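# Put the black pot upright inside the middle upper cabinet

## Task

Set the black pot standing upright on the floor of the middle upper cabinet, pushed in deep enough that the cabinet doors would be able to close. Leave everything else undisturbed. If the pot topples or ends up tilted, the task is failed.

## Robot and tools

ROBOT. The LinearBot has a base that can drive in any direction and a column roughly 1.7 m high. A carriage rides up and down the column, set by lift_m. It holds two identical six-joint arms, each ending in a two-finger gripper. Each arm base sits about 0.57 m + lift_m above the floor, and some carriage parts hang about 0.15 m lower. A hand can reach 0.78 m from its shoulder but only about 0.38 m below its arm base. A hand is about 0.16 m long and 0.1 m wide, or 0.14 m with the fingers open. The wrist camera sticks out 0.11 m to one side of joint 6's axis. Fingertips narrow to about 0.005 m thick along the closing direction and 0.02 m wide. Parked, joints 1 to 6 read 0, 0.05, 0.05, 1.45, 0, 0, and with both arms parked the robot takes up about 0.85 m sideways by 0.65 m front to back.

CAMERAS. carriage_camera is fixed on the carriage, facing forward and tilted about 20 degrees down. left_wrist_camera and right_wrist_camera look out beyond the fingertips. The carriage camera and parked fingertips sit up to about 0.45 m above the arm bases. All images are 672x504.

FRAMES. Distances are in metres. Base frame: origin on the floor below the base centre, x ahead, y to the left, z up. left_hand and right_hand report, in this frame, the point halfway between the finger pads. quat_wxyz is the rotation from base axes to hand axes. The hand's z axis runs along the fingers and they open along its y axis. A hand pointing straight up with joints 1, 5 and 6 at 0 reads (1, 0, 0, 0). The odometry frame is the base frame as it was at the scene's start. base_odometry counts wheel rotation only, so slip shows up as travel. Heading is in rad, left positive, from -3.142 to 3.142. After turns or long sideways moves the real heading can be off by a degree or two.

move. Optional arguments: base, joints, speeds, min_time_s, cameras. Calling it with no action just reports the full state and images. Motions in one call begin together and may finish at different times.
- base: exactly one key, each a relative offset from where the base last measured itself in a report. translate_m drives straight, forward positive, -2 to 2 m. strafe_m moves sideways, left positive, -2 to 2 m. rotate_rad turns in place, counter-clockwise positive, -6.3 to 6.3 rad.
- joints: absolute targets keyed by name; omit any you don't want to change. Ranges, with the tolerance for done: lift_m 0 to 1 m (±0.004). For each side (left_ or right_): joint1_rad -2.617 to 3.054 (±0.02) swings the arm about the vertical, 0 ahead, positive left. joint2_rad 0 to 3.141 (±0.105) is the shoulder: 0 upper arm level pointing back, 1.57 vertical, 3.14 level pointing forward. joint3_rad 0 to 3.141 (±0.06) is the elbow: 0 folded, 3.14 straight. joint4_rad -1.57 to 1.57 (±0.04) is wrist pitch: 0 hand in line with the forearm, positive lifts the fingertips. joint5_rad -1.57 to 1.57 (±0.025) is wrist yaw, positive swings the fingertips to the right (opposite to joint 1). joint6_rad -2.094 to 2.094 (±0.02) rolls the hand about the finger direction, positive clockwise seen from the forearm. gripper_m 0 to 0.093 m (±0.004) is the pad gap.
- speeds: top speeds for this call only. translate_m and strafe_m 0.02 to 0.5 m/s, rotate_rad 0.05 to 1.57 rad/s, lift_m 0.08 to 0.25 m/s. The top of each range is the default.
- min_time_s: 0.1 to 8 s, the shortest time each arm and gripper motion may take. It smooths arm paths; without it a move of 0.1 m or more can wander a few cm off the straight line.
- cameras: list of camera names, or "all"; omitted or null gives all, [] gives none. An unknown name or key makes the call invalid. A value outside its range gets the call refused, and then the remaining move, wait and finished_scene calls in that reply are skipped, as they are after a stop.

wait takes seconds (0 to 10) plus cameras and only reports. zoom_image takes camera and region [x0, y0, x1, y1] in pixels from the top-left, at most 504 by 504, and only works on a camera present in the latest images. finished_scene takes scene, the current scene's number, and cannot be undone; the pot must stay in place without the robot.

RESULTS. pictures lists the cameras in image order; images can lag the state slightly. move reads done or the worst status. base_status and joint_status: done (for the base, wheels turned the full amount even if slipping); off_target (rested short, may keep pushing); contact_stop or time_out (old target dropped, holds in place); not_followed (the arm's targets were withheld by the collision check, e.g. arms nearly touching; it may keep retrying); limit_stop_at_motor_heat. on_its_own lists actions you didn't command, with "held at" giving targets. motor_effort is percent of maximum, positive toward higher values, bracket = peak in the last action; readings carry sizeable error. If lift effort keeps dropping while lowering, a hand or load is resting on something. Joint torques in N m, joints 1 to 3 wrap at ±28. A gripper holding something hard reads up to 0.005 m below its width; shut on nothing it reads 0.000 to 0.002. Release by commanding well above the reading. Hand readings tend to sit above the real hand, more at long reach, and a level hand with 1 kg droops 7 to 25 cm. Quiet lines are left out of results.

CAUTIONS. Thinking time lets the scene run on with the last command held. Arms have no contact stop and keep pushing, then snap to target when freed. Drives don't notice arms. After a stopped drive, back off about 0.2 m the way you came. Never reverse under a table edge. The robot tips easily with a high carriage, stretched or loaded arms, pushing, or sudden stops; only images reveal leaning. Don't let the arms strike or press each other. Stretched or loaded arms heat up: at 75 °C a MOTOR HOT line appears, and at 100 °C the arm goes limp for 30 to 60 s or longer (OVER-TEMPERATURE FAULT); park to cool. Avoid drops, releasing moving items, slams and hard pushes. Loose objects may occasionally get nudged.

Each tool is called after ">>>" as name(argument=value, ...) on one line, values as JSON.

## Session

>>> move(joints={"lift_m": 0.6}, cameras=["carriage_camera"])

>>> zoom_image(camera="carriage_camera", region=[0, 150, 200, 350])

>>> zoom_image(camera="carriage_camera", region=[200, 150, 440, 350])

>>> zoom_image(camera="carriage_camera", region=[440, 150, 672, 350])

Scene clock: 1.73 s.
Joint torques (N m): left_arm=[-0.03 4.64 5.35 -0.22 0.03 0.03] | right_arm=[-0.17 4.66 4.85 -0.34 0.02 0]
move: done
base_odometry: x=+0.000 y=+0.000 heading=+0.000
joint_positions: lift_m=+0.600 left_joint1_rad=+0.004 left_joint2_rad=+0.038 left_joint3_rad=+0.032 left_joint4_rad=+1.473 left_joint5_rad=+0.016 left_joint6_rad=-0.004 left_gripper_m=+0.09396 right_joint1_rad=-0.013 right_joint2_rad=+0.032 right_joint3_rad=+0.046 right_joint4_rad=+1.480 right_joint5_rad=-0.045 right_joint6_rad=-0.037 right_gripper_m=+0.09396
joint_status: all done
motor_effort: lift_m=+23(28) drive_wheels=-2(3)
left_hand: x=+0.2496 y=+0.3008 z=+1.6007 quat_wxyz=(+0.999, +0.008, +0.052, +0.000) (m; base frame)
right_hand: x=+0.2418 y=-0.2960 z=+1.6044 quat_wxyz=(+0.999, -0.023, +0.038, -0.024) (m; base frame)
pictures: carriage_camera

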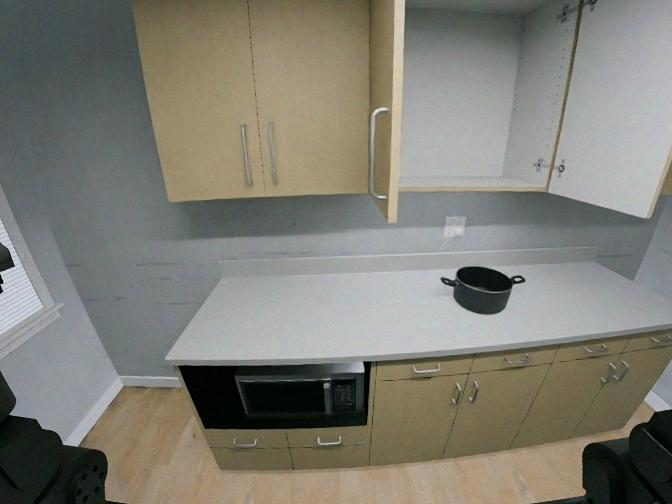

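Scaled by 2.520 from the camera's 672x504 image, which has a finer 960x720 frame.

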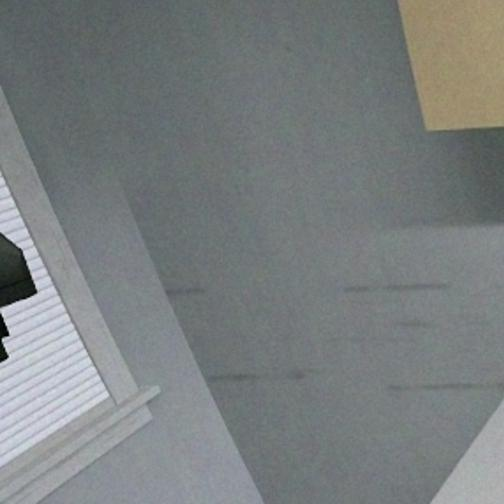

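Scaled by 2.100 from the camera's 672x504 image, which has a finer 960x720 frame.

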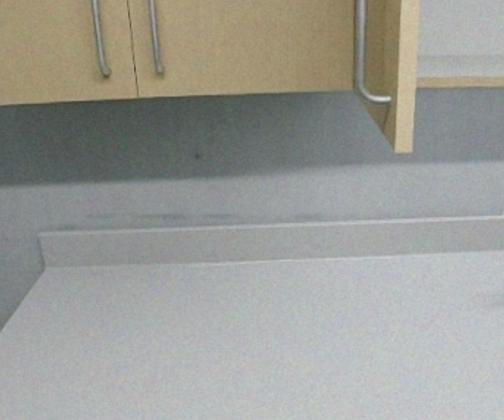

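Scaled by 2.172 from the camera's 672x504 image, which has a finer 960x720 frame.

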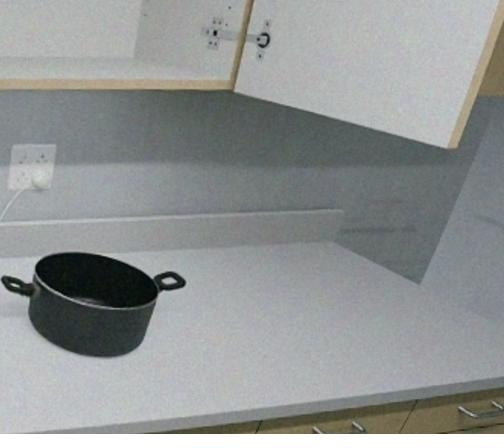

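>>> move(base={"rotate_rad": 0.058}, cameras=[])

>>> move(base={"strafe_m": -0.712}, speeds={"strafe_m": 0.35}, cameras=["carriage_camera"])

>>> zoom_image(camera="carriage_camera", region=[220, 150, 460, 400])

>>> zoom_image(camera="carriage_camera", region=[0, 200, 160, 400])

>>> zoom_image(camera="carriage_camera", region=[512, 200, 672, 400])

Scene clock: 11.10 s.
Joint torques (N m): left_arm=[-0.08 4.62 5.34 -0.21 0.02 0.03] | right_arm=[-0.01 4.7 4.86 -0.35 0.04 0]
move: done
base_odometry: x=+0.000 y=+0.000 heading=+0.057
base_status: done
joint_positions: lift_m=+0.600 left_joint1_rad=+0.004 left_joint2_rad=+0.038 left_joint3_rad=+0.032 left_joint4_rad=+1.473 left_joint5_rad=+0.016 left_joint6_rad=-0.004 left_gripper_m=+0.09396 right_joint1_rad=-0.013 right_joint2_rad=+0.032 right_joint3_rad=+0.046 right_joint4_rad=+1.480 right_joint5_rad=-0.045 right_joint6_rad=-0.037 right_gripper_m=+0.09396
motor_effort: lift_m=+23(23) drive_wheels=-8(10)
left_hand: x=+0.2496 y=+0.3008 z=+1.6007 quat_wxyz=(+0.999, +0.008, +0.052, +0.000) (m; base frame)
right_hand: x=+0.2418 y=-0.2960 z=+1.6044 quat_wxyz=(+0.999, -0.023, +0.038, -0.024) (m; base frame)
pictures: none

Scene clock: 14.83 s.
Joint torques (N m): left_arm=[-0.08 4.64 5.37 -0.22 0.04 0.03] | right_arm=[-0.17 4.72 4.85 -0.36 0 -0.01]
move: done
base_odometry: x=+0.040 y=-0.711 heading=+0.057
base_status: done
joint_positions: lift_m=+0.600 left_joint1_rad=+0.004 left_joint2_rad=+0.038 left_joint3_rad=+0.032 left_joint4_rad=+1.472 left_joint5_rad=+0.016 left_joint6_rad=-0.004 left_gripper_m=+0.09396 right_joint1_rad=-0.013 right_joint2_rad=+0.032 right_joint3_rad=+0.046 right_joint4_rad=+1.480 right_joint5_rad=-0.045 right_joint6_rad=-0.037 right_gripper_m=+0.09396
motor_effort: lift_m=+23(23) drive_wheels=-4(9)
left_hand: x=+0.2497 y=+0.3008 z=+1.6007 quat_wxyz=(+0.999, +0.008, +0.052, +0.000) (m; base frame)
right_hand: x=+0.2418 y=-0.2959 z=+1.6044 quat_wxyz=(+0.999, -0.023, +0.038, -0.024) (m; base frame)
pictures: carriage_camera

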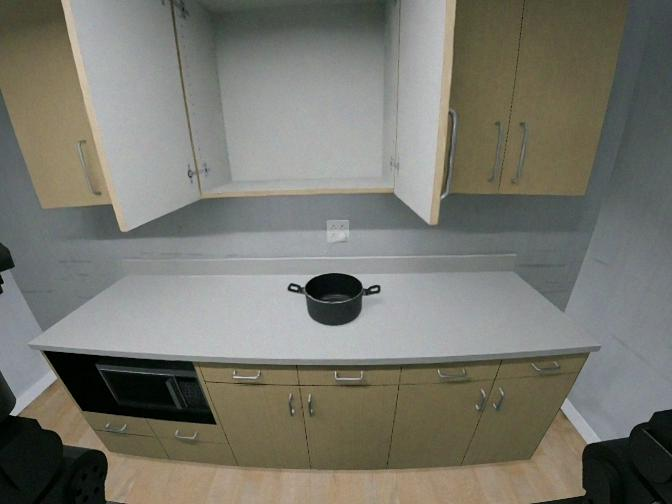

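Scaled by 2.016 from the camera's 672x504 image, which has a finer 960x720 frame.

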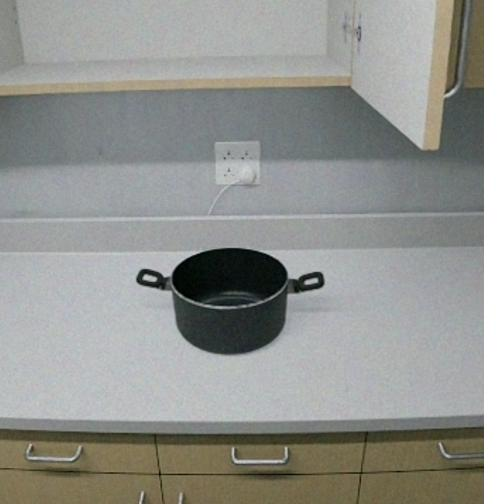

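Scaled by 2.520 from the camera's 672x504 image, which has a finer 960x720 frame.

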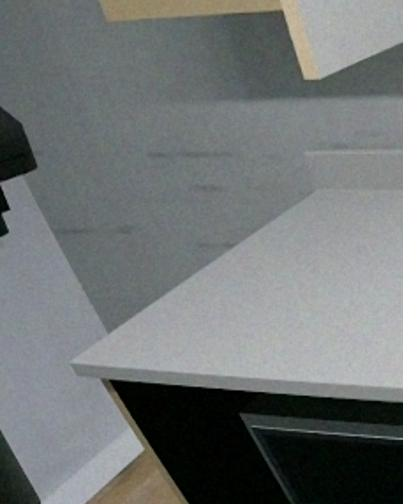

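Scaled by 2.520 from the camera's 672x504 image, which has a finer 960x720 frame.

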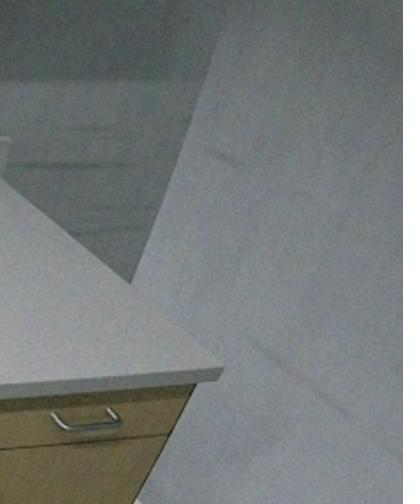

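>>> move(base={"strafe_m": 0.0155}, joints={"lift_m": 0.184, "left_joint1_rad": -0.303, "left_joint2_rad": 2.003, "left_joint3_rad": 1.472, "left_joint4_rad": 0.567, "left_joint5_rad": -0.312, "left_joint6_rad": -1.315, "right_joint1_rad": 0.3135, "right_joint2_rad": 1.95, "right_joint3_rad": 1.396, "right_joint4_rad": 0.591, "right_joint5_rad": 0.323, "right_joint6_rad": 1.335, "left_gripper_m": 0.085, "right_gripper_m": 0.085}, min_time_s=2.2, cameras=[])

>>> move(base={"translate_m": 0.18}, speeds={"translate_m": 0.25})

Scene clock: 21.80 s.
Joint torques (N m): left_arm=[-0.44 -12.9 9.48 2.29 -0.11 -0.01] | right_arm=[0.08 -11.11 8.79 1.91 0.17 0.05]
move: done
base_odometry: x=+0.039 y=-0.695 heading=+0.057
base_status: done
joint_positions: lift_m=+0.184 left_joint1_rad=-0.299 left_joint2_rad=+2.000 left_joint3_rad=+1.441 left_joint4_rad=+0.568 left_joint5_rad=-0.297 left_joint6_rad=-1.303 left_gripper_m=+0.08513 right_joint1_rad=+0.310 right_joint2_rad=+1.947 right_joint3_rad=+1.360 right_joint4_rad=+0.590 right_joint5_rad=+0.307 right_joint6_rad=+1.320 right_gripper_m=+0.08511
joint_status: all done
motor_effort: lift_m=+21(22) drive_wheels=-1(11)
left_hand: x=+0.8183 y=+0.1726 z=+1.0352 quat_wxyz=(+0.564, -0.427, +0.559, -0.432) (m; base frame)
right_hand: x=+0.8024 y=-0.1722 z=+1.0321 quat_wxyz=(+0.559, +0.432, +0.558, +0.435) (m; base frame)
pictures: none

Scene clock: 23.77 s.
Joint torques (N m): left_arm=[-0.49 -13.37 9.47 2.34 -0.08 0] | right_arm=[0.21 -11.44 8.84 1.98 0.15 0.05]
move: done
base_odometry: x=+0.219 y=-0.685 heading=+0.057
base_status: done
joint_positions: lift_m=+0.184 left_joint1_rad=-0.299 left_joint2_rad=+2.003 left_joint3_rad=+1.441 left_joint4_rad=+0.564 left_joint5_rad=-0.300 left_joint6_rad=-1.305 left_gripper_m=+0.08513 right_joint1_rad=+0.311 right_joint2_rad=+1.951 right_joint3_rad=+1.360 right_joint4_rad=+0.585 right_joint5_rad=+0.310 right_joint6_rad=+1.321 right_gripper_m=+0.08511
motor_effort: lift_m=+21(21) drive_wheels=-6(11)
left_hand: x=+0.8187 y=+0.1727 z=+1.0323 quat_wxyz=(+0.563, -0.429, +0.561, -0.430) (m; base frame)
right_hand: x=+0.8029 y=-0.1723 z=+1.0288 quat_wxyz=(+0.557, +0.434, +0.560, +0.432) (m; base frame)
pictures: carriage_camera, left_wrist_camera, right_wrist_camera

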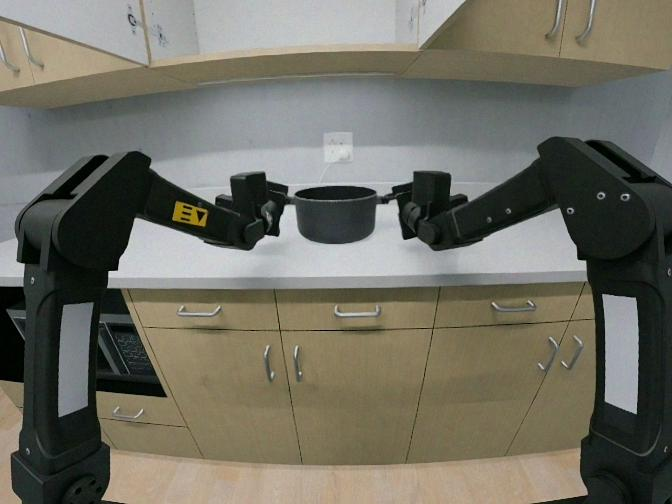

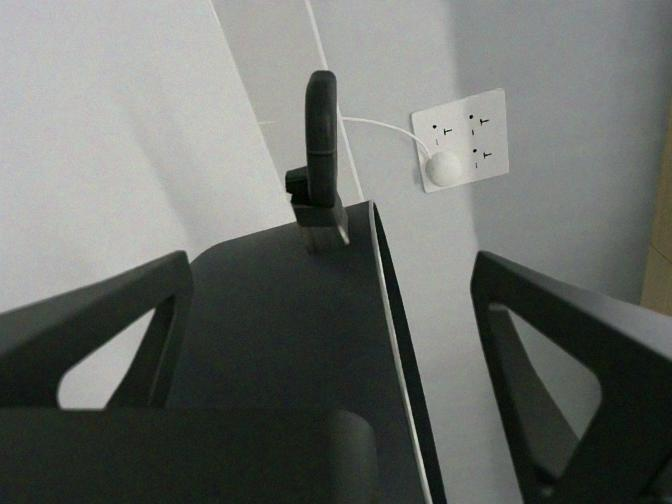

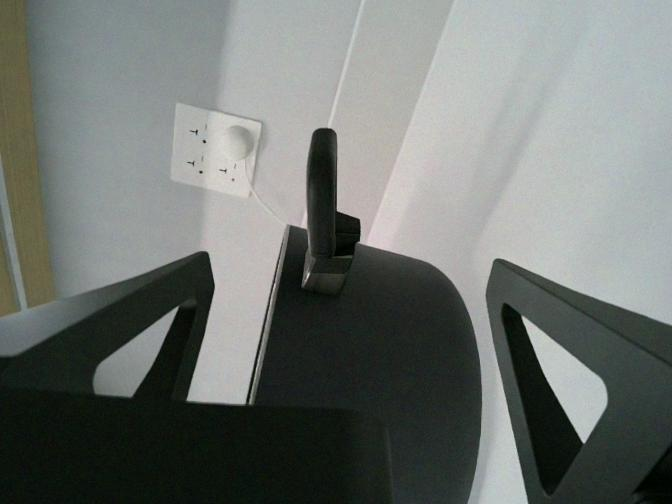

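>>> move(base={"strafe_m": 0.013}, joints={"lift_m": 0.187, "left_joint3_rad": 1.452, "right_joint3_rad": 1.42}, min_time_s=0.5, cameras=[])

>>> move(base={"translate_m": 0.055}, speeds={"translate_m": 0.12}, cameras=["left_wrist_camera", "right_wrist_camera"])

Scene clock: 26.70 s.
Joint torques (N m): left_arm=[-0.32 -13.5 7.49 2.36 -0.06 0] | right_arm=[-0.06 -11.69 8.75 2 0.12 0.06]
move: done
base_odometry: x=+0.219 y=-0.673 heading=+0.056
base_status: done
joint_positions: lift_m=+0.187 left_joint1_rad=-0.301 left_joint2_rad=+2.005 left_joint3_rad=+1.442 left_joint4_rad=+0.562 left_joint5_rad=-0.302 left_joint6_rad=-1.305 left_gripper_m=+0.08513 right_joint1_rad=+0.313 right_joint2_rad=+1.952 right_joint3_rad=+1.385 right_joint4_rad=+0.582 right_joint5_rad=+0.312 right_joint6_rad=+1.322 right_gripper_m=+0.08511
joint_status: all done
motor_effort: lift_m=+24(27) drive_wheels=+1(6)
left_hand: x=+0.8189 y=+0.1722 z=+1.0337 quat_wxyz=(+0.562, -0.430, +0.562, -0.429) (m; base frame)
right_hand: x=+0.8048 y=-0.1706 z=+1.0421 quat_wxyz=(+0.561, +0.432, +0.553, +0.439) (m; base frame)
pictures: none

Scene clock: 27.93 s.
Joint torques (N m): left_arm=[-0.27 -13.53 7.53 2.36 -0.07 0] | right_arm=[-0.12 -11.85 8.76 2.01 0.13 0.07]
move: done
base_odometry: x=+0.273 y=-0.669 heading=+0.057
base_status: done
joint_positions: lift_m=+0.187 left_joint1_rad=-0.301 left_joint2_rad=+2.006 left_joint3_rad=+1.442 left_joint4_rad=+0.561 left_joint5_rad=-0.302 left_joint6_rad=-1.305 left_gripper_m=+0.08513 right_joint1_rad=+0.313 right_joint2_rad=+1.954 right_joint3_rad=+1.385 right_joint4_rad=+0.582 right_joint5_rad=+0.313 right_joint6_rad=+1.322 right_gripper_m=+0.08511
motor_effort: lift_m=+24(24) drive_wheels=-6(10)
left_hand: x=+0.8190 y=+0.1719 z=+1.0328 quat_wxyz=(+0.561, -0.430, +0.563, -0.428) (m; base frame)
right_hand: x=+0.8050 y=-0.1704 z=+1.0411 quat_wxyz=(+0.561, +0.432, +0.554, +0.438) (m; base frame)
pictures: left_wrist_camera, right_wrist_camera

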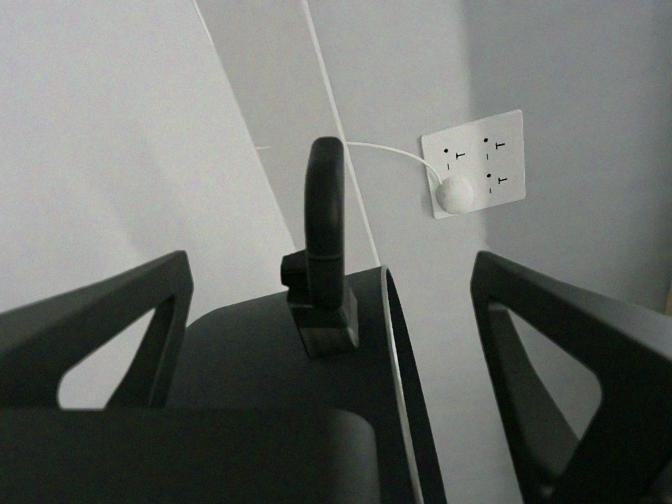

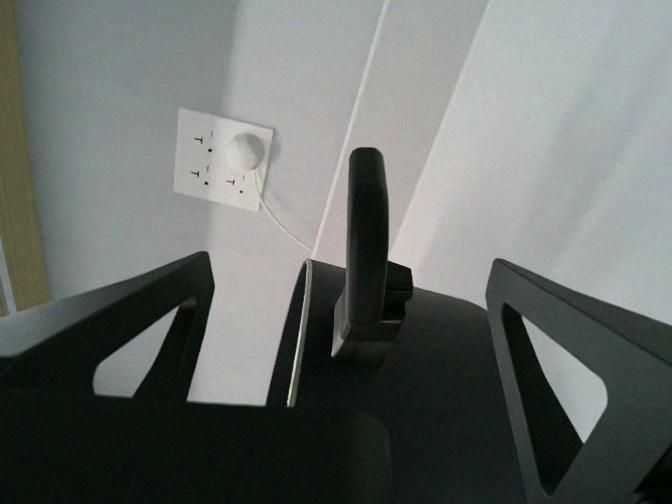

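>>> move(base={"translate_m": 0.028}, speeds={"translate_m": 0.1}, cameras=["left_wrist_camera", "right_wrist_camera"])

Scene clock: 30.20 s.
Joint torques (N m): left_arm=[-0.24 -13.75 7.54 2.37 -0.06 -0.01] | right_arm=[-0.08 -12.01 8.65 2.04 0.12 0.06]
move: done
base_odometry: x=+0.301 y=-0.668 heading=+0.057
base_status: done
joint_positions: lift_m=+0.187 left_joint1_rad=-0.301 left_joint2_rad=+2.008 left_joint3_rad=+1.442 left_joint4_rad=+0.559 left_joint5_rad=-0.303 left_joint6_rad=-1.305 left_gripper_m=+0.08513 right_joint1_rad=+0.313 right_joint2_rad=+1.955 right_joint3_rad=+1.386 right_joint4_rad=+0.580 right_joint5_rad=+0.313 right_joint6_rad=+1.322 right_gripper_m=+0.08511
motor_effort: lift_m=+24(24) drive_wheels=+0(12)
left_hand: x=+0.8192 y=+0.1718 z=+1.0313 quat_wxyz=(+0.561, -0.431, +0.564, -0.427) (m; base frame)
right_hand: x=+0.8053 y=-0.1704 z=+1.0405 quat_wxyz=(+0.560, +0.433, +0.554, +0.437) (m; base frame)
pictures: left_wrist_camera, right_wrist_camera

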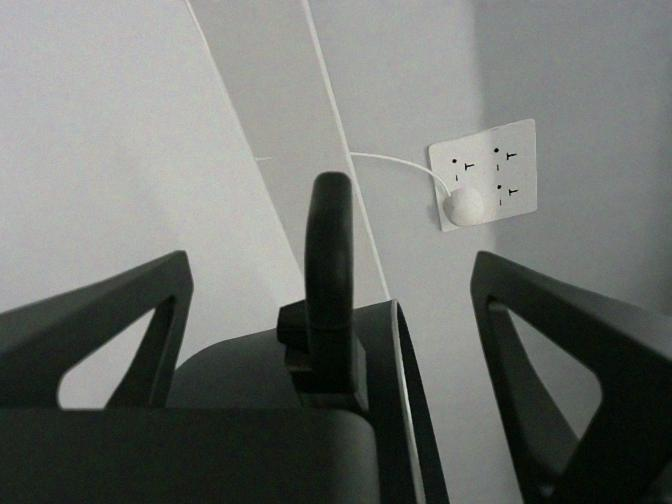

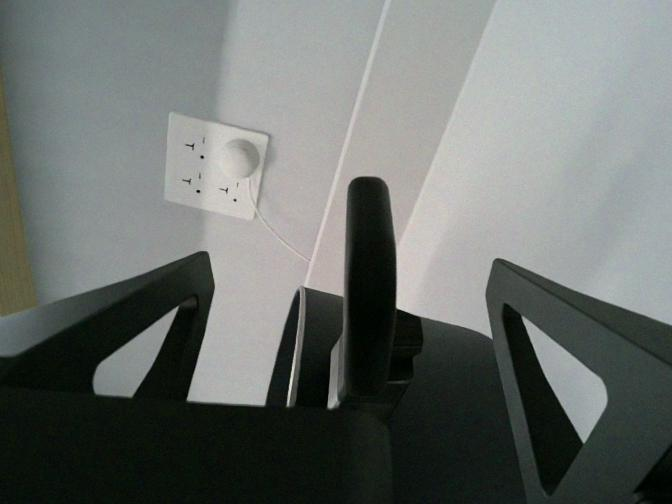

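>>> move(joints={"lift_m": 0.184, "left_gripper_m": 0.018, "right_gripper_m": 0.018}, min_time_s=0.9, cameras=["left_wrist_camera", "right_wrist_camera"])

Scene clock: 32.03 s.
Joint torques (N m): left_arm=[-0.29 -13.91 7.57 2.41 -0.06 0.02] | right_arm=[-0.16 -12.07 8.57 2.02 0.11 0.04]
move: done
base_odometry: x=+0.301 y=-0.668 heading=+0.057
joint_positions: lift_m=+0.184 left_joint1_rad=-0.301 left_joint2_rad=+2.009 left_joint3_rad=+1.442 left_joint4_rad=+0.557 left_joint5_rad=-0.303 left_joint6_rad=-1.306 left_gripper_m=+0.01813 right_joint1_rad=+0.313 right_joint2_rad=+1.956 right_joint3_rad=+1.388 right_joint4_rad=+0.578 right_joint5_rad=+0.313 right_joint6_rad=+1.322 right_gripper_m=+0.01811
joint_status: all done
motor_effort: lift_m=+20(21) drive_wheels=+0(6)
left_hand: x=+0.8194 y=+0.1717 z=+1.0276 quat_wxyz=(+0.560, -0.431, +0.565, -0.426) (m; base frame)
right_hand: x=+0.8055 y=-0.1703 z=+1.0381 quat_wxyz=(+0.560, +0.433, +0.555, +0.437) (m; base frame)
pictures: left_wrist_camera, right_wrist_camera

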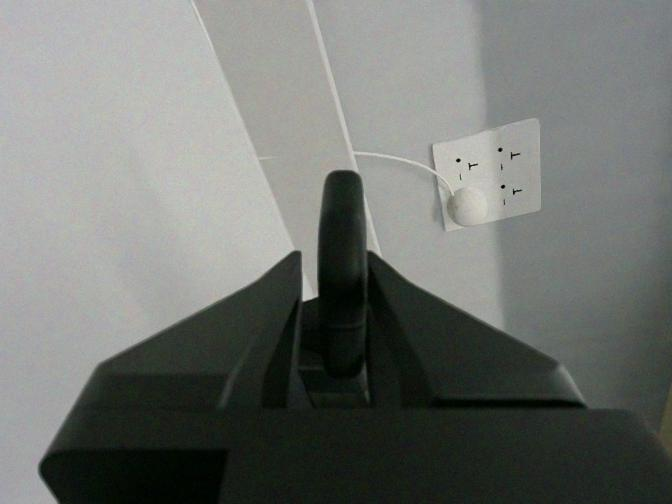

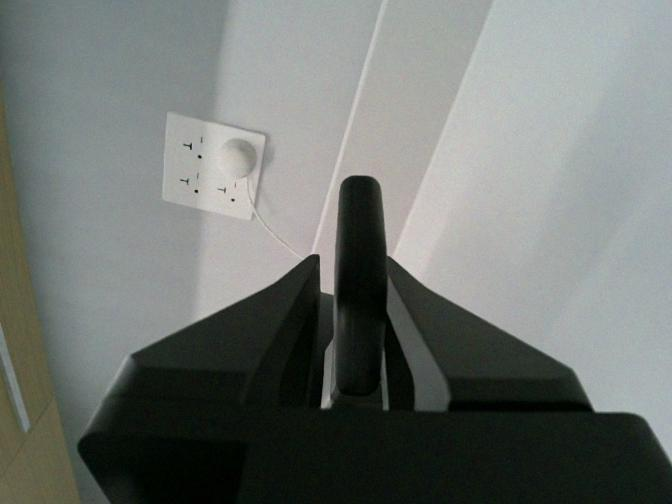

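>>> move(joints={"left_gripper_m": 0.0, "right_gripper_m": 0.0}, min_time_s=0.7, cameras=[])

Scene clock: 33.33 s.
Joint torques (N m): left_arm=[-0.23 -13.94 7.49 2.28 -0.05 0.15] | right_arm=[-0.13 -12.03 8.46 2.14 0.1 0.06]
move: off_target
base_odometry: x=+0.301 y=-0.668 heading=+0.057
joint_positions: lift_m=+0.184 left_joint1_rad=-0.301 left_joint2_rad=+2.009 left_joint3_rad=+1.442 left_joint4_rad=+0.568 left_joint5_rad=-0.303 left_joint6_rad=-1.319 left_gripper_m=+0.01039 right_joint1_rad=+0.313 right_joint2_rad=+1.956 right_joint3_rad=+1.388 right_joint4_rad=+0.569 right_joint5_rad=+0.314 right_joint6_rad=+1.322 right_gripper_m=+0.00959
joint_status: left_gripper_m off_target (ended at +0.01041, target +0.00000); right_gripper_m off_target (ended at +0.00962, target +0.00000)
motor_effort: lift_m=+20(20) drive_wheels=+1(1)
left_hand: x=+0.8195 y=+0.1717 z=+1.0303 quat_wxyz=(+0.559, -0.434, +0.558, -0.433) (m; base frame)
right_hand: x=+0.8055 y=-0.1705 z=+1.0359 quat_wxyz=(+0.559, +0.434, +0.557, +0.434) (m; base frame)
pictures: none

>>> move(joints={"lift_m": 0.265, "left_joint2_rad": 1.958, "left_joint3_rad": 1.465, "left_joint4_rad": 0.725, "right_joint2_rad": 1.901, "right_joint3_rad": 1.433, "right_joint4_rad": 0.741}, speeds={"lift_m": 0.1}, min_time_s=0.9, cameras=[])

>>> move(base={"translate_m": -0.17}, speeds={"translate_m": 0.18, "lift_m": 0.12}, joints={"lift_m": 0.38}, cameras=["carriage_camera"])

Scene clock: 37.43 s.
Joint torques (N m): left_arm=[-0.28 -19.77 9.48 4.16 -0.06 0.32] | right_arm=[-0.08 -18.66 9.5 3.97 0.08 -0.1]
move: off_target
base_odometry: x=+0.301 y=-0.668 heading=+0.057
joint_positions: lift_m=+0.265 left_joint1_rad=-0.301 left_joint2_rad=+2.021 left_joint3_rad=+1.433 left_joint4_rad=+0.557 left_joint5_rad=-0.303 left_joint6_rad=-1.334 left_gripper_m=+0.01039 right_joint1_rad=+0.313 right_joint2_rad=+1.971 right_joint3_rad=+1.388 right_joint4_rad=+0.552 right_joint5_rad=+0.316 right_joint6_rad=+1.335 right_gripper_m=+0.00959
joint_status: left_joint4_rad off_target (ended at +0.557, target +0.725); right_joint4_rad off_target (ended at +0.552, target +0.741); the others done
motor_effort: lift_m=+25(28) drive_wheels=+0(5)
left_hand: x=+0.8205 y=+0.1714 z=+1.0966 quat_wxyz=(+0.550, -0.442, +0.565, -0.428) (m; base frame)
right_hand: x=+0.8077 y=-0.1700 z=+1.1034 quat_wxyz=(+0.550, +0.442, +0.565, +0.428) (m; base frame)
pictures: none

Scene clock: 39.47 s.
Joint torques (N m): left_arm=[-0.32 -19.85 9.55 4.1 -0.04 0.29] | right_arm=[-0.02 -18.71 9.57 3.96 0.11 -0.07]
move: done
base_odometry: x=+0.132 y=-0.677 heading=+0.057
base_status: done
joint_positions: lift_m=+0.380 left_joint1_rad=-0.301 left_joint2_rad=+2.022 left_joint3_rad=+1.432 left_joint4_rad=+0.563 left_joint5_rad=-0.303 left_joint6_rad=-1.332 left_gripper_m=+0.01039 right_joint1_rad=+0.313 right_joint2_rad=+1.971 right_joint3_rad=+1.388 right_joint4_rad=+0.556 right_joint5_rad=+0.316 right_joint6_rad=+1.332 right_gripper_m=+0.00959
joint_status: all done
motor_effort: lift_m=+25(30) drive_wheels=-3(13)
left_hand: x=+0.8206 y=+0.1719 z=+1.2122 quat_wxyz=(+0.551, -0.441, +0.564, -0.428) (m; base frame)
right_hand: x=+0.8079 y=-0.1702 z=+1.2190 quat_wxyz=(+0.551, +0.441, +0.565, +0.428) (m; base frame)
pictures: carriage_camera

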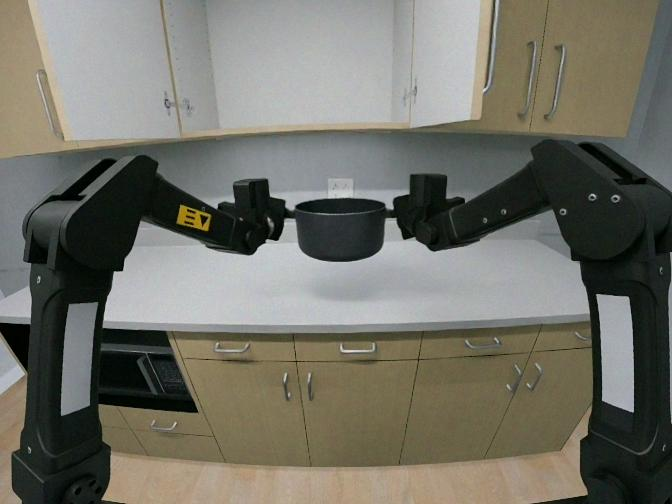

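>>> move(base={"strafe_m": 0.122}, speeds={"strafe_m": 0.25, "lift_m": 0.14}, joints={"lift_m": 0.775}, cameras=["carriage_camera"])

>>> zoom_image(camera="carriage_camera", region=[160, 150, 520, 340])

Scene clock: 43.80 s.
Joint torques (N m): left_arm=[-0.83 -19.9 9.66 4.11 -0.07 0.31] | right_arm=[-0.05 -18.76 9.52 3.95 0.06 -0.05]
move: done
base_odometry: x=+0.124 y=-0.555 heading=+0.057
base_status: done
joint_positions: lift_m=+0.775 left_joint1_rad=-0.296 left_joint2_rad=+2.022 left_joint3_rad=+1.432 left_joint4_rad=+0.564 left_joint5_rad=-0.302 left_joint6_rad=-1.332 left_gripper_m=+0.01039 right_joint1_rad=+0.313 right_joint2_rad=+1.971 right_joint3_rad=+1.388 right_joint4_rad=+0.556 right_joint5_rad=+0.317 right_joint6_rad=+1.331 right_gripper_m=+0.00959
joint_status: all done
motor_effort: lift_m=+24(29) drive_wheels=-3(9)
left_hand: x=+0.8212 y=+0.1747 z=+1.6072 quat_wxyz=(+0.552, -0.442, +0.563, -0.427) (m; base frame)
right_hand: x=+0.8079 y=-0.1707 z=+1.6142 quat_wxyz=(+0.552, +0.441, +0.564, +0.427) (m; base frame)
pictures: carriage_camera

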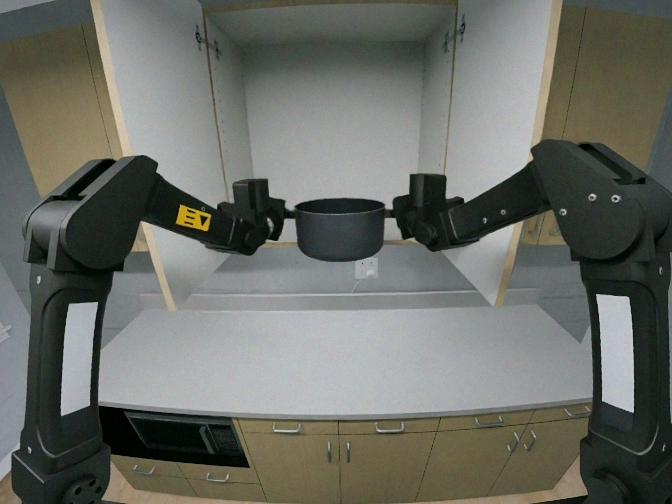

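Scaled by 1.400 from the camera's 672x504 image, which has a finer 960x720 frame.

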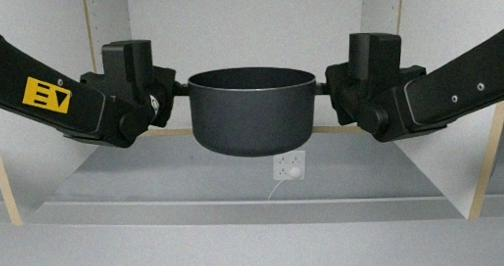

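>>> move(base={"translate_m": 0.25}, speeds={"translate_m": 0.16}, cameras=["carriage_camera"])

>>> zoom_image(camera="carriage_camera", region=[170, 180, 510, 300])

Scene clock: 48.40 s.
Joint torques (N m): left_arm=[-0.85 -19.89 9.69 4.13 -0.08 0.29] | right_arm=[-0.03 -18.61 9.47 3.94 0.09 -0.04]
move: done
base_odometry: x=+0.374 y=-0.540 heading=+0.058
base_status: done
joint_positions: lift_m=+0.775 left_joint1_rad=-0.296 left_joint2_rad=+2.022 left_joint3_rad=+1.432 left_joint4_rad=+0.561 left_joint5_rad=-0.302 left_joint6_rad=-1.332 left_gripper_m=+0.01039 right_joint1_rad=+0.313 right_joint2_rad=+1.971 right_joint3_rad=+1.388 right_joint4_rad=+0.554 right_joint5_rad=+0.317 right_joint6_rad=+1.331 right_gripper_m=+0.00959
motor_effort: lift_m=+24(24) drive_wheels=-6(11)
left_hand: x=+0.8212 y=+0.1747 z=+1.6065 quat_wxyz=(+0.551, -0.443, +0.564, -0.427) (m; base frame)
right_hand: x=+0.8079 y=-0.1707 z=+1.6136 quat_wxyz=(+0.551, +0.441, +0.565, +0.427) (m; base frame)
pictures: carriage_camera

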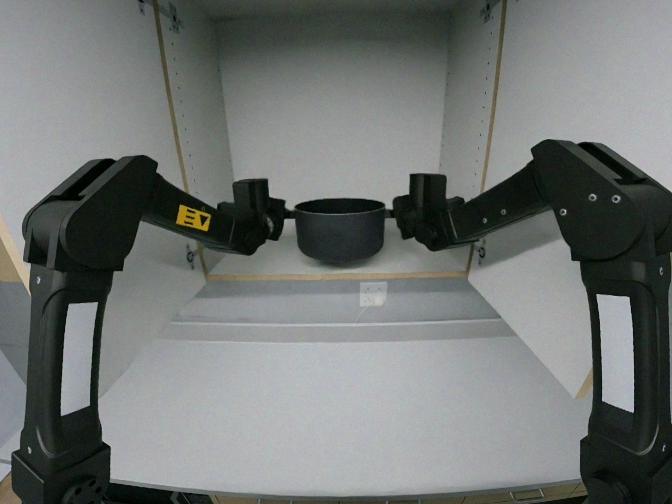

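Scaled by 1.482 from the camera's 672x504 image, which has a finer 960x720 frame.

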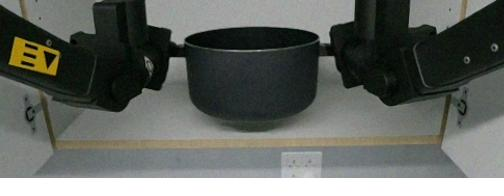

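>>> move(base={"translate_m": 0.113}, speeds={"translate_m": 0.12, "lift_m": 0.08}, joints={"lift_m": 0.755}, cameras=["carriage_camera"])

>>> move(joints={"lift_m": 0.725}, speeds={"lift_m": 0.1}, cameras=["carriage_camera"])

>>> zoom_image(camera="carriage_camera", region=[260, 170, 420, 300])

Scene clock: 51.73 s.
Joint torques (N m): left_arm=[-0.8 -19.84 9.61 4.14 -0.07 0.3] | right_arm=[-0.08 -18.78 9.43 3.95 0.08 -0.07]
move: done
base_odometry: x=+0.487 y=-0.534 heading=+0.059
base_status: done
joint_positions: lift_m=+0.755 left_joint1_rad=-0.296 left_joint2_rad=+2.022 left_joint3_rad=+1.432 left_joint4_rad=+0.559 left_joint5_rad=-0.302 left_joint6_rad=-1.332 left_gripper_m=+0.01039 right_joint1_rad=+0.313 right_joint2_rad=+1.971 right_joint3_rad=+1.388 right_joint4_rad=+0.552 right_joint5_rad=+0.317 right_joint6_rad=+1.331 right_gripper_m=+0.00959
joint_status: all done
motor_effort: lift_m=+23(24) drive_wheels=+2(11)
left_hand: x=+0.8212 y=+0.1747 z=+1.5861 quat_wxyz=(+0.551, -0.443, +0.565, -0.426) (m; base frame)
right_hand: x=+0.8079 y=-0.1707 z=+1.5933 quat_wxyz=(+0.551, +0.442, +0.566, +0.426) (m; base frame)
pictures: carriage_camera

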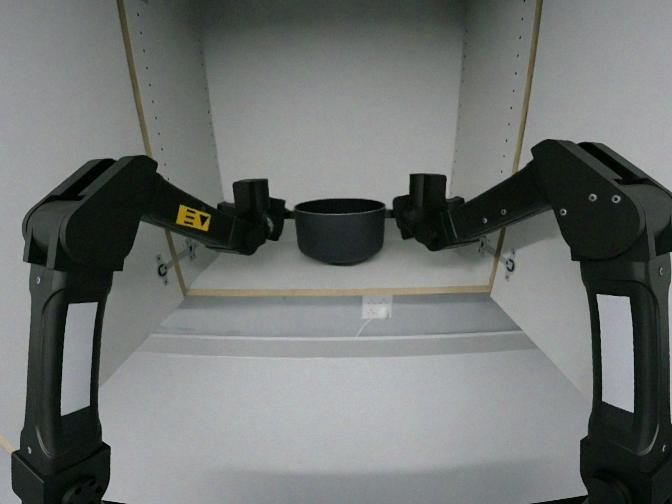

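Scene clock: 52.43 s.
Joint torques (N m): left_arm=[-0.73 -19.85 9.63 4.15 -0.06 0.3] | right_arm=[-0.05 -18.71 9.57 3.96 0.05 -0.04]
move: done
base_odometry: x=+0.487 y=-0.534 heading=+0.059
joint_positions: lift_m=+0.725 left_joint1_rad=-0.296 left_joint2_rad=+2.022 left_joint3_rad=+1.431 left_joint4_rad=+0.559 left_joint5_rad=-0.302 left_joint6_rad=-1.332 left_gripper_m=+0.01038 right_joint1_rad=+0.313 right_joint2_rad=+1.971 right_joint3_rad=+1.388 right_joint4_rad=+0.552 right_joint5_rad=+0.317 right_joint6_rad=+1.331 right_gripper_m=+0.00959
joint_status: all done
motor_effort: lift_m=+23(24) drive_wheels=+2(6)
left_hand: x=+0.8211 y=+0.1747 z=+1.5560 quat_wxyz=(+0.551, -0.443, +0.565, -0.426) (m; base frame)
right_hand: x=+0.8079 y=-0.1707 z=+1.5634 quat_wxyz=(+0.551, +0.442, +0.566, +0.426) (m; base frame)
pictures: carriage_camera

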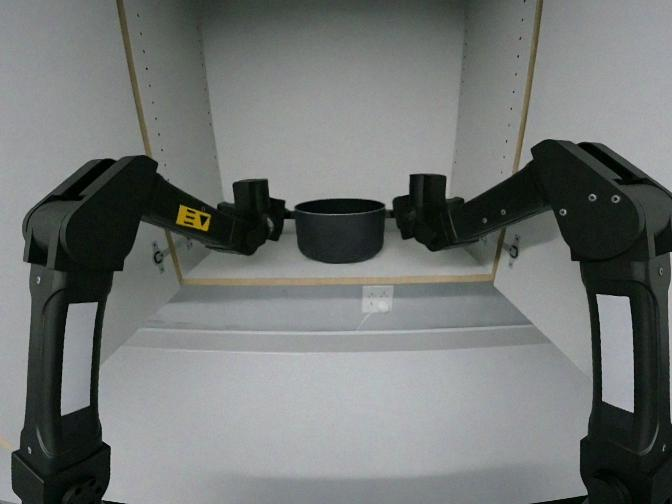

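Scaled by 3.150 from the camera's 672x504 image, which has a finer 960x720 frame.

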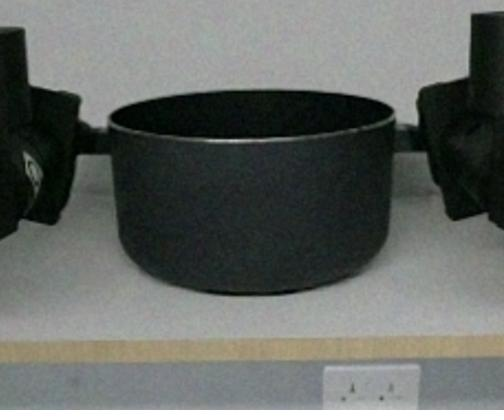

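>>> zoom_image(camera="carriage_camera", region=[110, 60, 250, 180])

>>> zoom_image(camera="carriage_camera", region=[430, 60, 570, 180])

Scaled by 3.600 from the camera's 672x504 image, which has a finer 960x720 frame.

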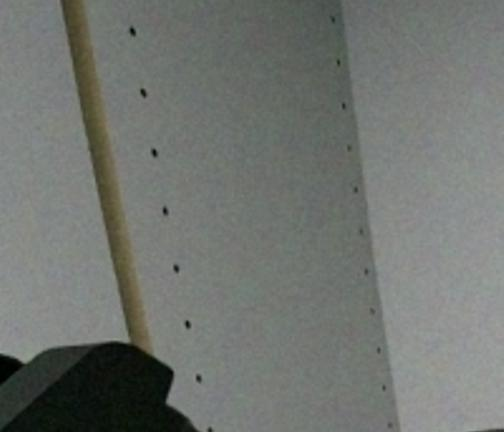

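Scaled by 3.600 from the camera's 672x504 image, which has a finer 960x720 frame.

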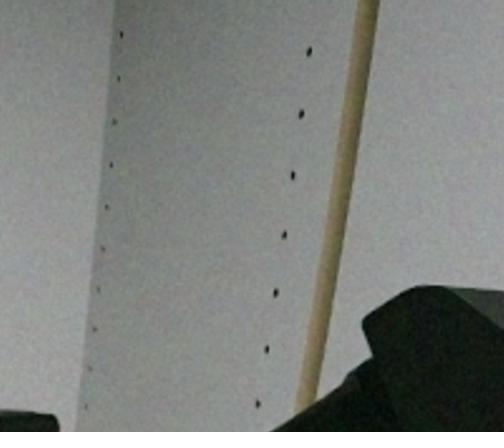

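>>> move(joints={"lift_m": 0.703}, speeds={"lift_m": 0.08}, cameras=["carriage_camera"])

>>> zoom_image(camera="carriage_camera", region=[260, 170, 420, 300])

Scene clock: 56.43 s.
Joint torques (N m): left_arm=[-0.84 -19.86 9.65 3.45 -0.04 0.15] | right_arm=[-0.08 -18.71 9.47 3.37 0.05 0.06]
move: done
base_odometry: x=+0.487 y=-0.534 heading=+0.059
joint_positions: lift_m=+0.703 left_joint1_rad=-0.296 left_joint2_rad=+2.022 left_joint3_rad=+1.431 left_joint4_rad=+0.619 left_joint5_rad=-0.302 left_joint6_rad=-1.319 left_gripper_m=+0.01038 right_joint1_rad=+0.313 right_joint2_rad=+1.971 right_joint3_rad=+1.388 right_joint4_rad=+0.607 right_joint5_rad=+0.317 right_joint6_rad=+1.320 right_gripper_m=+0.00959
joint_status: all done
on_its_own: left_joint4_rad moved +0.060 toward your old target +0.725; right_joint4_rad moved +0.055 toward your old target +0.741
motor_effort: lift_m=+21(22) drive_wheels=+2(6)
left_hand: x=+0.8212 y=+0.1747 z=+1.5485 quat_wxyz=(+0.566, -0.432, +0.548, -0.440) (m; base frame)
right_hand: x=+0.8079 y=-0.1707 z=+1.5546 quat_wxyz=(+0.564, +0.432, +0.550, +0.439) (m; base frame)
pictures: carriage_camera

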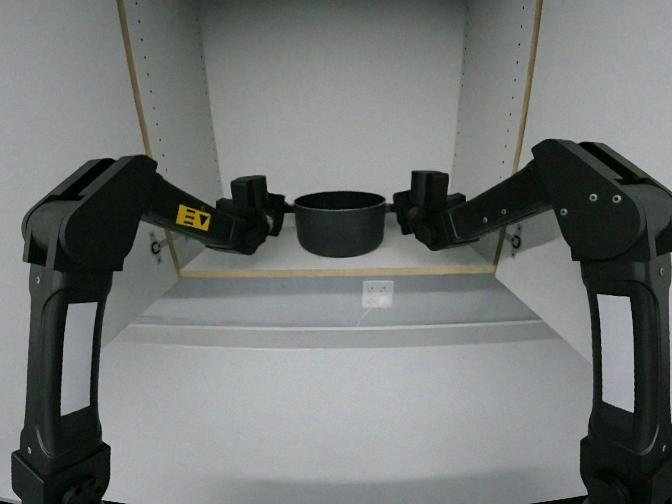

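Scaled by 3.150 from the camera's 672x504 image, which has a finer 960x720 frame.

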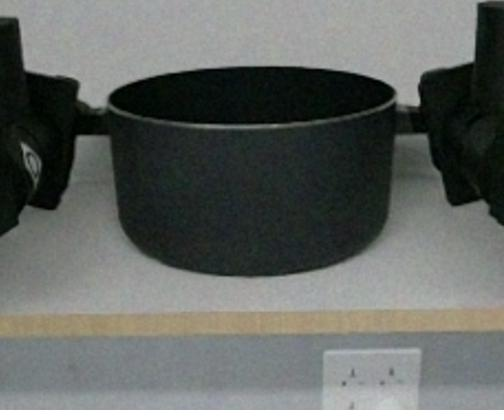

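>>> move(joints={"lift_m": 0.696, "left_joint2_rad": 2.016, "left_joint3_rad": 1.441, "left_joint4_rad": 0.612, "right_joint2_rad": 1.965, "right_joint3_rad": 1.415, "right_joint4_rad": 0.612}, speeds={"lift_m": 0.08}, min_time_s=0.6, cameras=[])

>>> move(joints={"left_gripper_m": 0.03, "right_gripper_m": 0.03}, min_time_s=0.7, cameras=["left_wrist_camera", "right_wrist_camera"])

Scene clock: 58.57 s.
Joint torques (N m): left_arm=[-0.83 -13.76 7.41 2.05 -0.05 0.12] | right_arm=[-0.06 -11.88 8.2 1.89 0.13 0.13]
move: done
base_odometry: x=+0.487 y=-0.534 heading=+0.059
joint_positions: lift_m=+0.696 left_joint1_rad=-0.296 left_joint2_rad=+2.020 left_joint3_rad=+1.431 left_joint4_rad=+0.631 left_joint5_rad=-0.302 left_joint6_rad=-1.318 left_gripper_m=+0.01037 right_joint1_rad=+0.313 right_joint2_rad=+1.969 right_joint3_rad=+1.388 right_joint4_rad=+0.613 right_joint5_rad=+0.312 right_joint6_rad=+1.312 right_gripper_m=+0.00959
joint_status: all done
motor_effort: lift_m=+21(21) drive_wheels=-7(7)
left_hand: x=+0.8207 y=+0.1749 z=+1.5459 quat_wxyz=(+0.569, -0.429, +0.543, -0.443) (m; base frame)
right_hand: x=+0.8075 y=-0.1700 z=+1.5508 quat_wxyz=(+0.567, +0.427, +0.550, +0.441) (m; base frame)
pictures: none

Scene clock: 59.57 s.
Joint torques (N m): left_arm=[-0.84 -13.7 7.41 2.27 -0.04 0.12] | right_arm=[-0.01 -11.92 8.12 1.89 0.11 0.08]
move: done
base_odometry: x=+0.487 y=-0.534 heading=+0.059
joint_positions: lift_m=+0.696 left_joint1_rad=-0.296 left_joint2_rad=+2.020 left_joint3_rad=+1.431 left_joint4_rad=+0.613 left_joint5_rad=-0.302 left_joint6_rad=-1.318 left_gripper_m=+0.02989 right_joint1_rad=+0.313 right_joint2_rad=+1.969 right_joint3_rad=+1.388 right_joint4_rad=+0.610 right_joint5_rad=+0.312 right_joint6_rad=+1.321 right_gripper_m=+0.02991
joint_status: all done
motor_effort: lift_m=+21(21) drive_wheels=-5(7)
left_hand: x=+0.8209 y=+0.1748 z=+1.5415 quat_wxyz=(+0.566, -0.432, +0.549, -0.438) (m; base frame)
right_hand: x=+0.8075 y=-0.1699 z=+1.5500 quat_wxyz=(+0.564, +0.430, +0.549, +0.442) (m; base frame)
pictures: left_wrist_camera, right_wrist_camera

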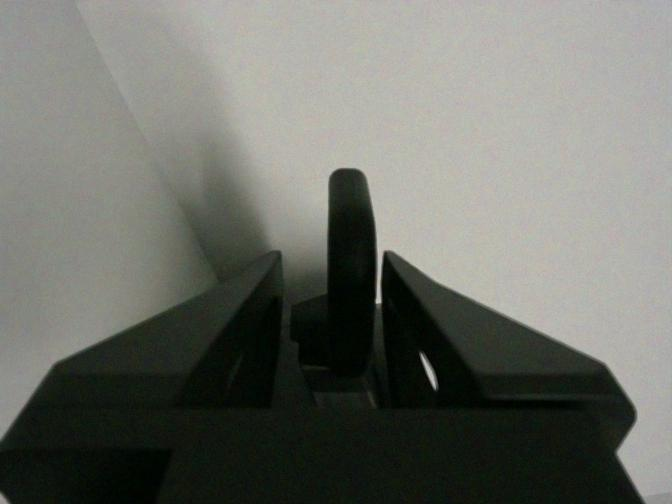

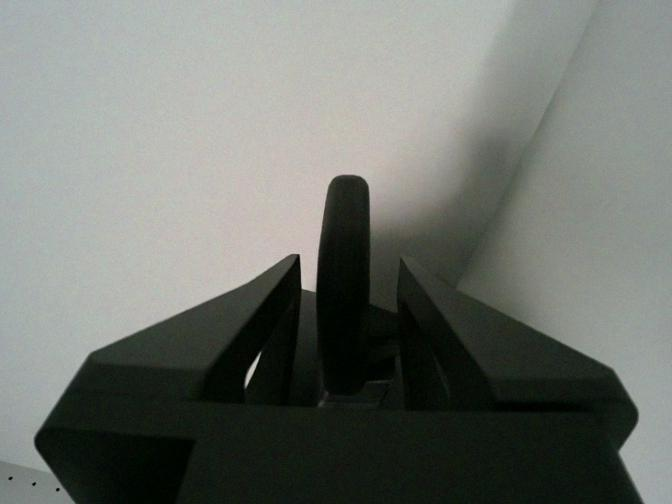

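>>> move(joints={"left_gripper_m": 0.078, "right_gripper_m": 0.078}, min_time_s=0.6, cameras=["carriage_camera"])

>>> zoom_image(camera="carriage_camera", region=[260, 170, 420, 300])

Scene clock: 61.10 s.
Joint torques (N m): left_arm=[-0.81 -13.72 7.46 2.27 -0.04 0.12] | right_arm=[0.01 -11.88 8.2 1.91 0.13 0.02]
move: done
base_odometry: x=+0.487 y=-0.534 heading=+0.059
joint_positions: lift_m=+0.696 left_joint1_rad=-0.296 left_joint2_rad=+2.020 left_joint3_rad=+1.431 left_joint4_rad=+0.612 left_joint5_rad=-0.302 left_joint6_rad=-1.318 left_gripper_m=+0.07787 right_joint1_rad=+0.313 right_joint2_rad=+1.969 right_joint3_rad=+1.388 right_joint4_rad=+0.609 right_joint5_rad=+0.312 right_joint6_rad=+1.322 right_gripper_m=+0.07789
joint_status: all done
motor_effort: lift_m=+21(21) drive_wheels=-6(6)
left_hand: x=+0.8209 y=+0.1748 z=+1.5414 quat_wxyz=(+0.565, -0.432, +0.550, -0.438) (m; base frame)
right_hand: x=+0.8075 y=-0.1699 z=+1.5499 quat_wxyz=(+0.564, +0.430, +0.549, +0.443) (m; base frame)
pictures: carriage_camera

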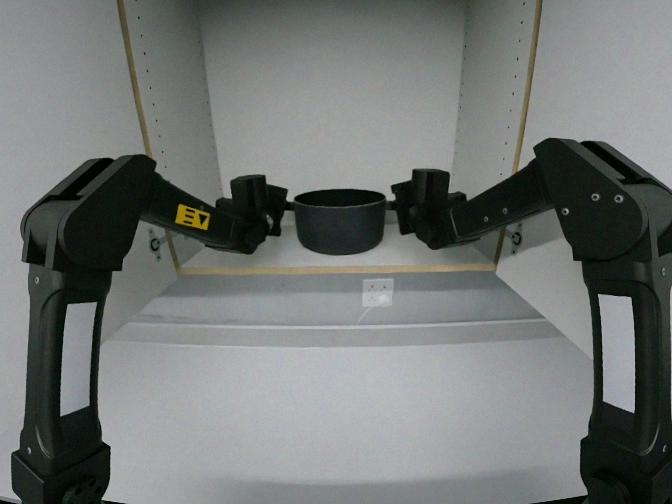

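Scaled by 3.150 from the camera's 672x504 image, which has a finer 960x720 frame.

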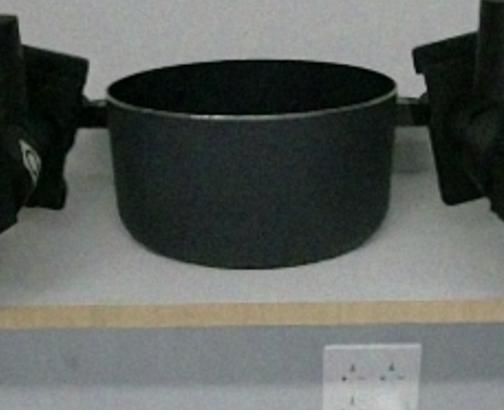

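>>> move(base={"translate_m": -0.4}, speeds={"translate_m": 0.2}, cameras=["carriage_camera"])

>>> zoom_image(camera="carriage_camera", region=[210, 100, 470, 290])

Scene clock: 64.73 s.
Joint torques (N m): left_arm=[-0.44 -13.78 7.46 2.33 -0.06 0.14] | right_arm=[0.01 -11.95 8.17 2.01 0.12 0.07]
move: done
base_odometry: x=+0.088 y=-0.557 heading=+0.059
base_status: done
joint_positions: lift_m=+0.696 left_joint1_rad=-0.299 left_joint2_rad=+2.020 left_joint3_rad=+1.431 left_joint4_rad=+0.607 left_joint5_rad=-0.303 left_joint6_rad=-1.318 left_gripper_m=+0.07787 right_joint1_rad=+0.313 right_joint2_rad=+1.969 right_joint3_rad=+1.388 right_joint4_rad=+0.605 right_joint5_rad=+0.312 right_joint6_rad=+1.322 right_gripper_m=+0.07789
motor_effort: lift_m=+21(21) drive_wheels=-3(12)
left_hand: x=+0.8204 y=+0.1730 z=+1.5402 quat_wxyz=(+0.564, -0.432, +0.552, -0.437) (m; base frame)
right_hand: x=+0.8075 y=-0.1700 z=+1.5488 quat_wxyz=(+0.563, +0.431, +0.550, +0.441) (m; base frame)
pictures: carriage_camera

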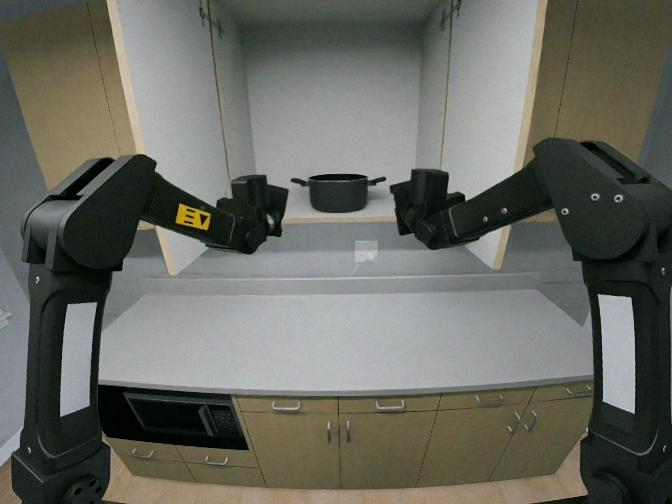

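Scaled by 1.938 from the camera's 672x504 image, which has a finer 960x720 frame.

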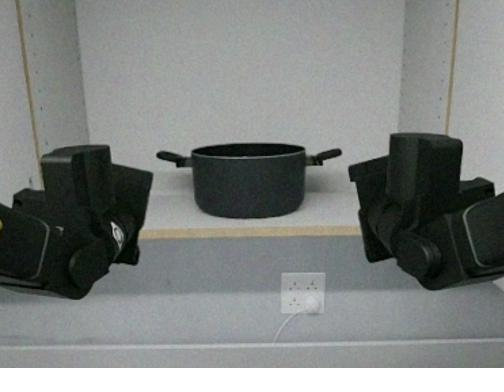

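The pot is standing upright on the cabinet floor, slightly further back than it was in scene 2, and the robot is clear of it.

>>> finished_scene(scene=3)

The scene is finished: the task was done.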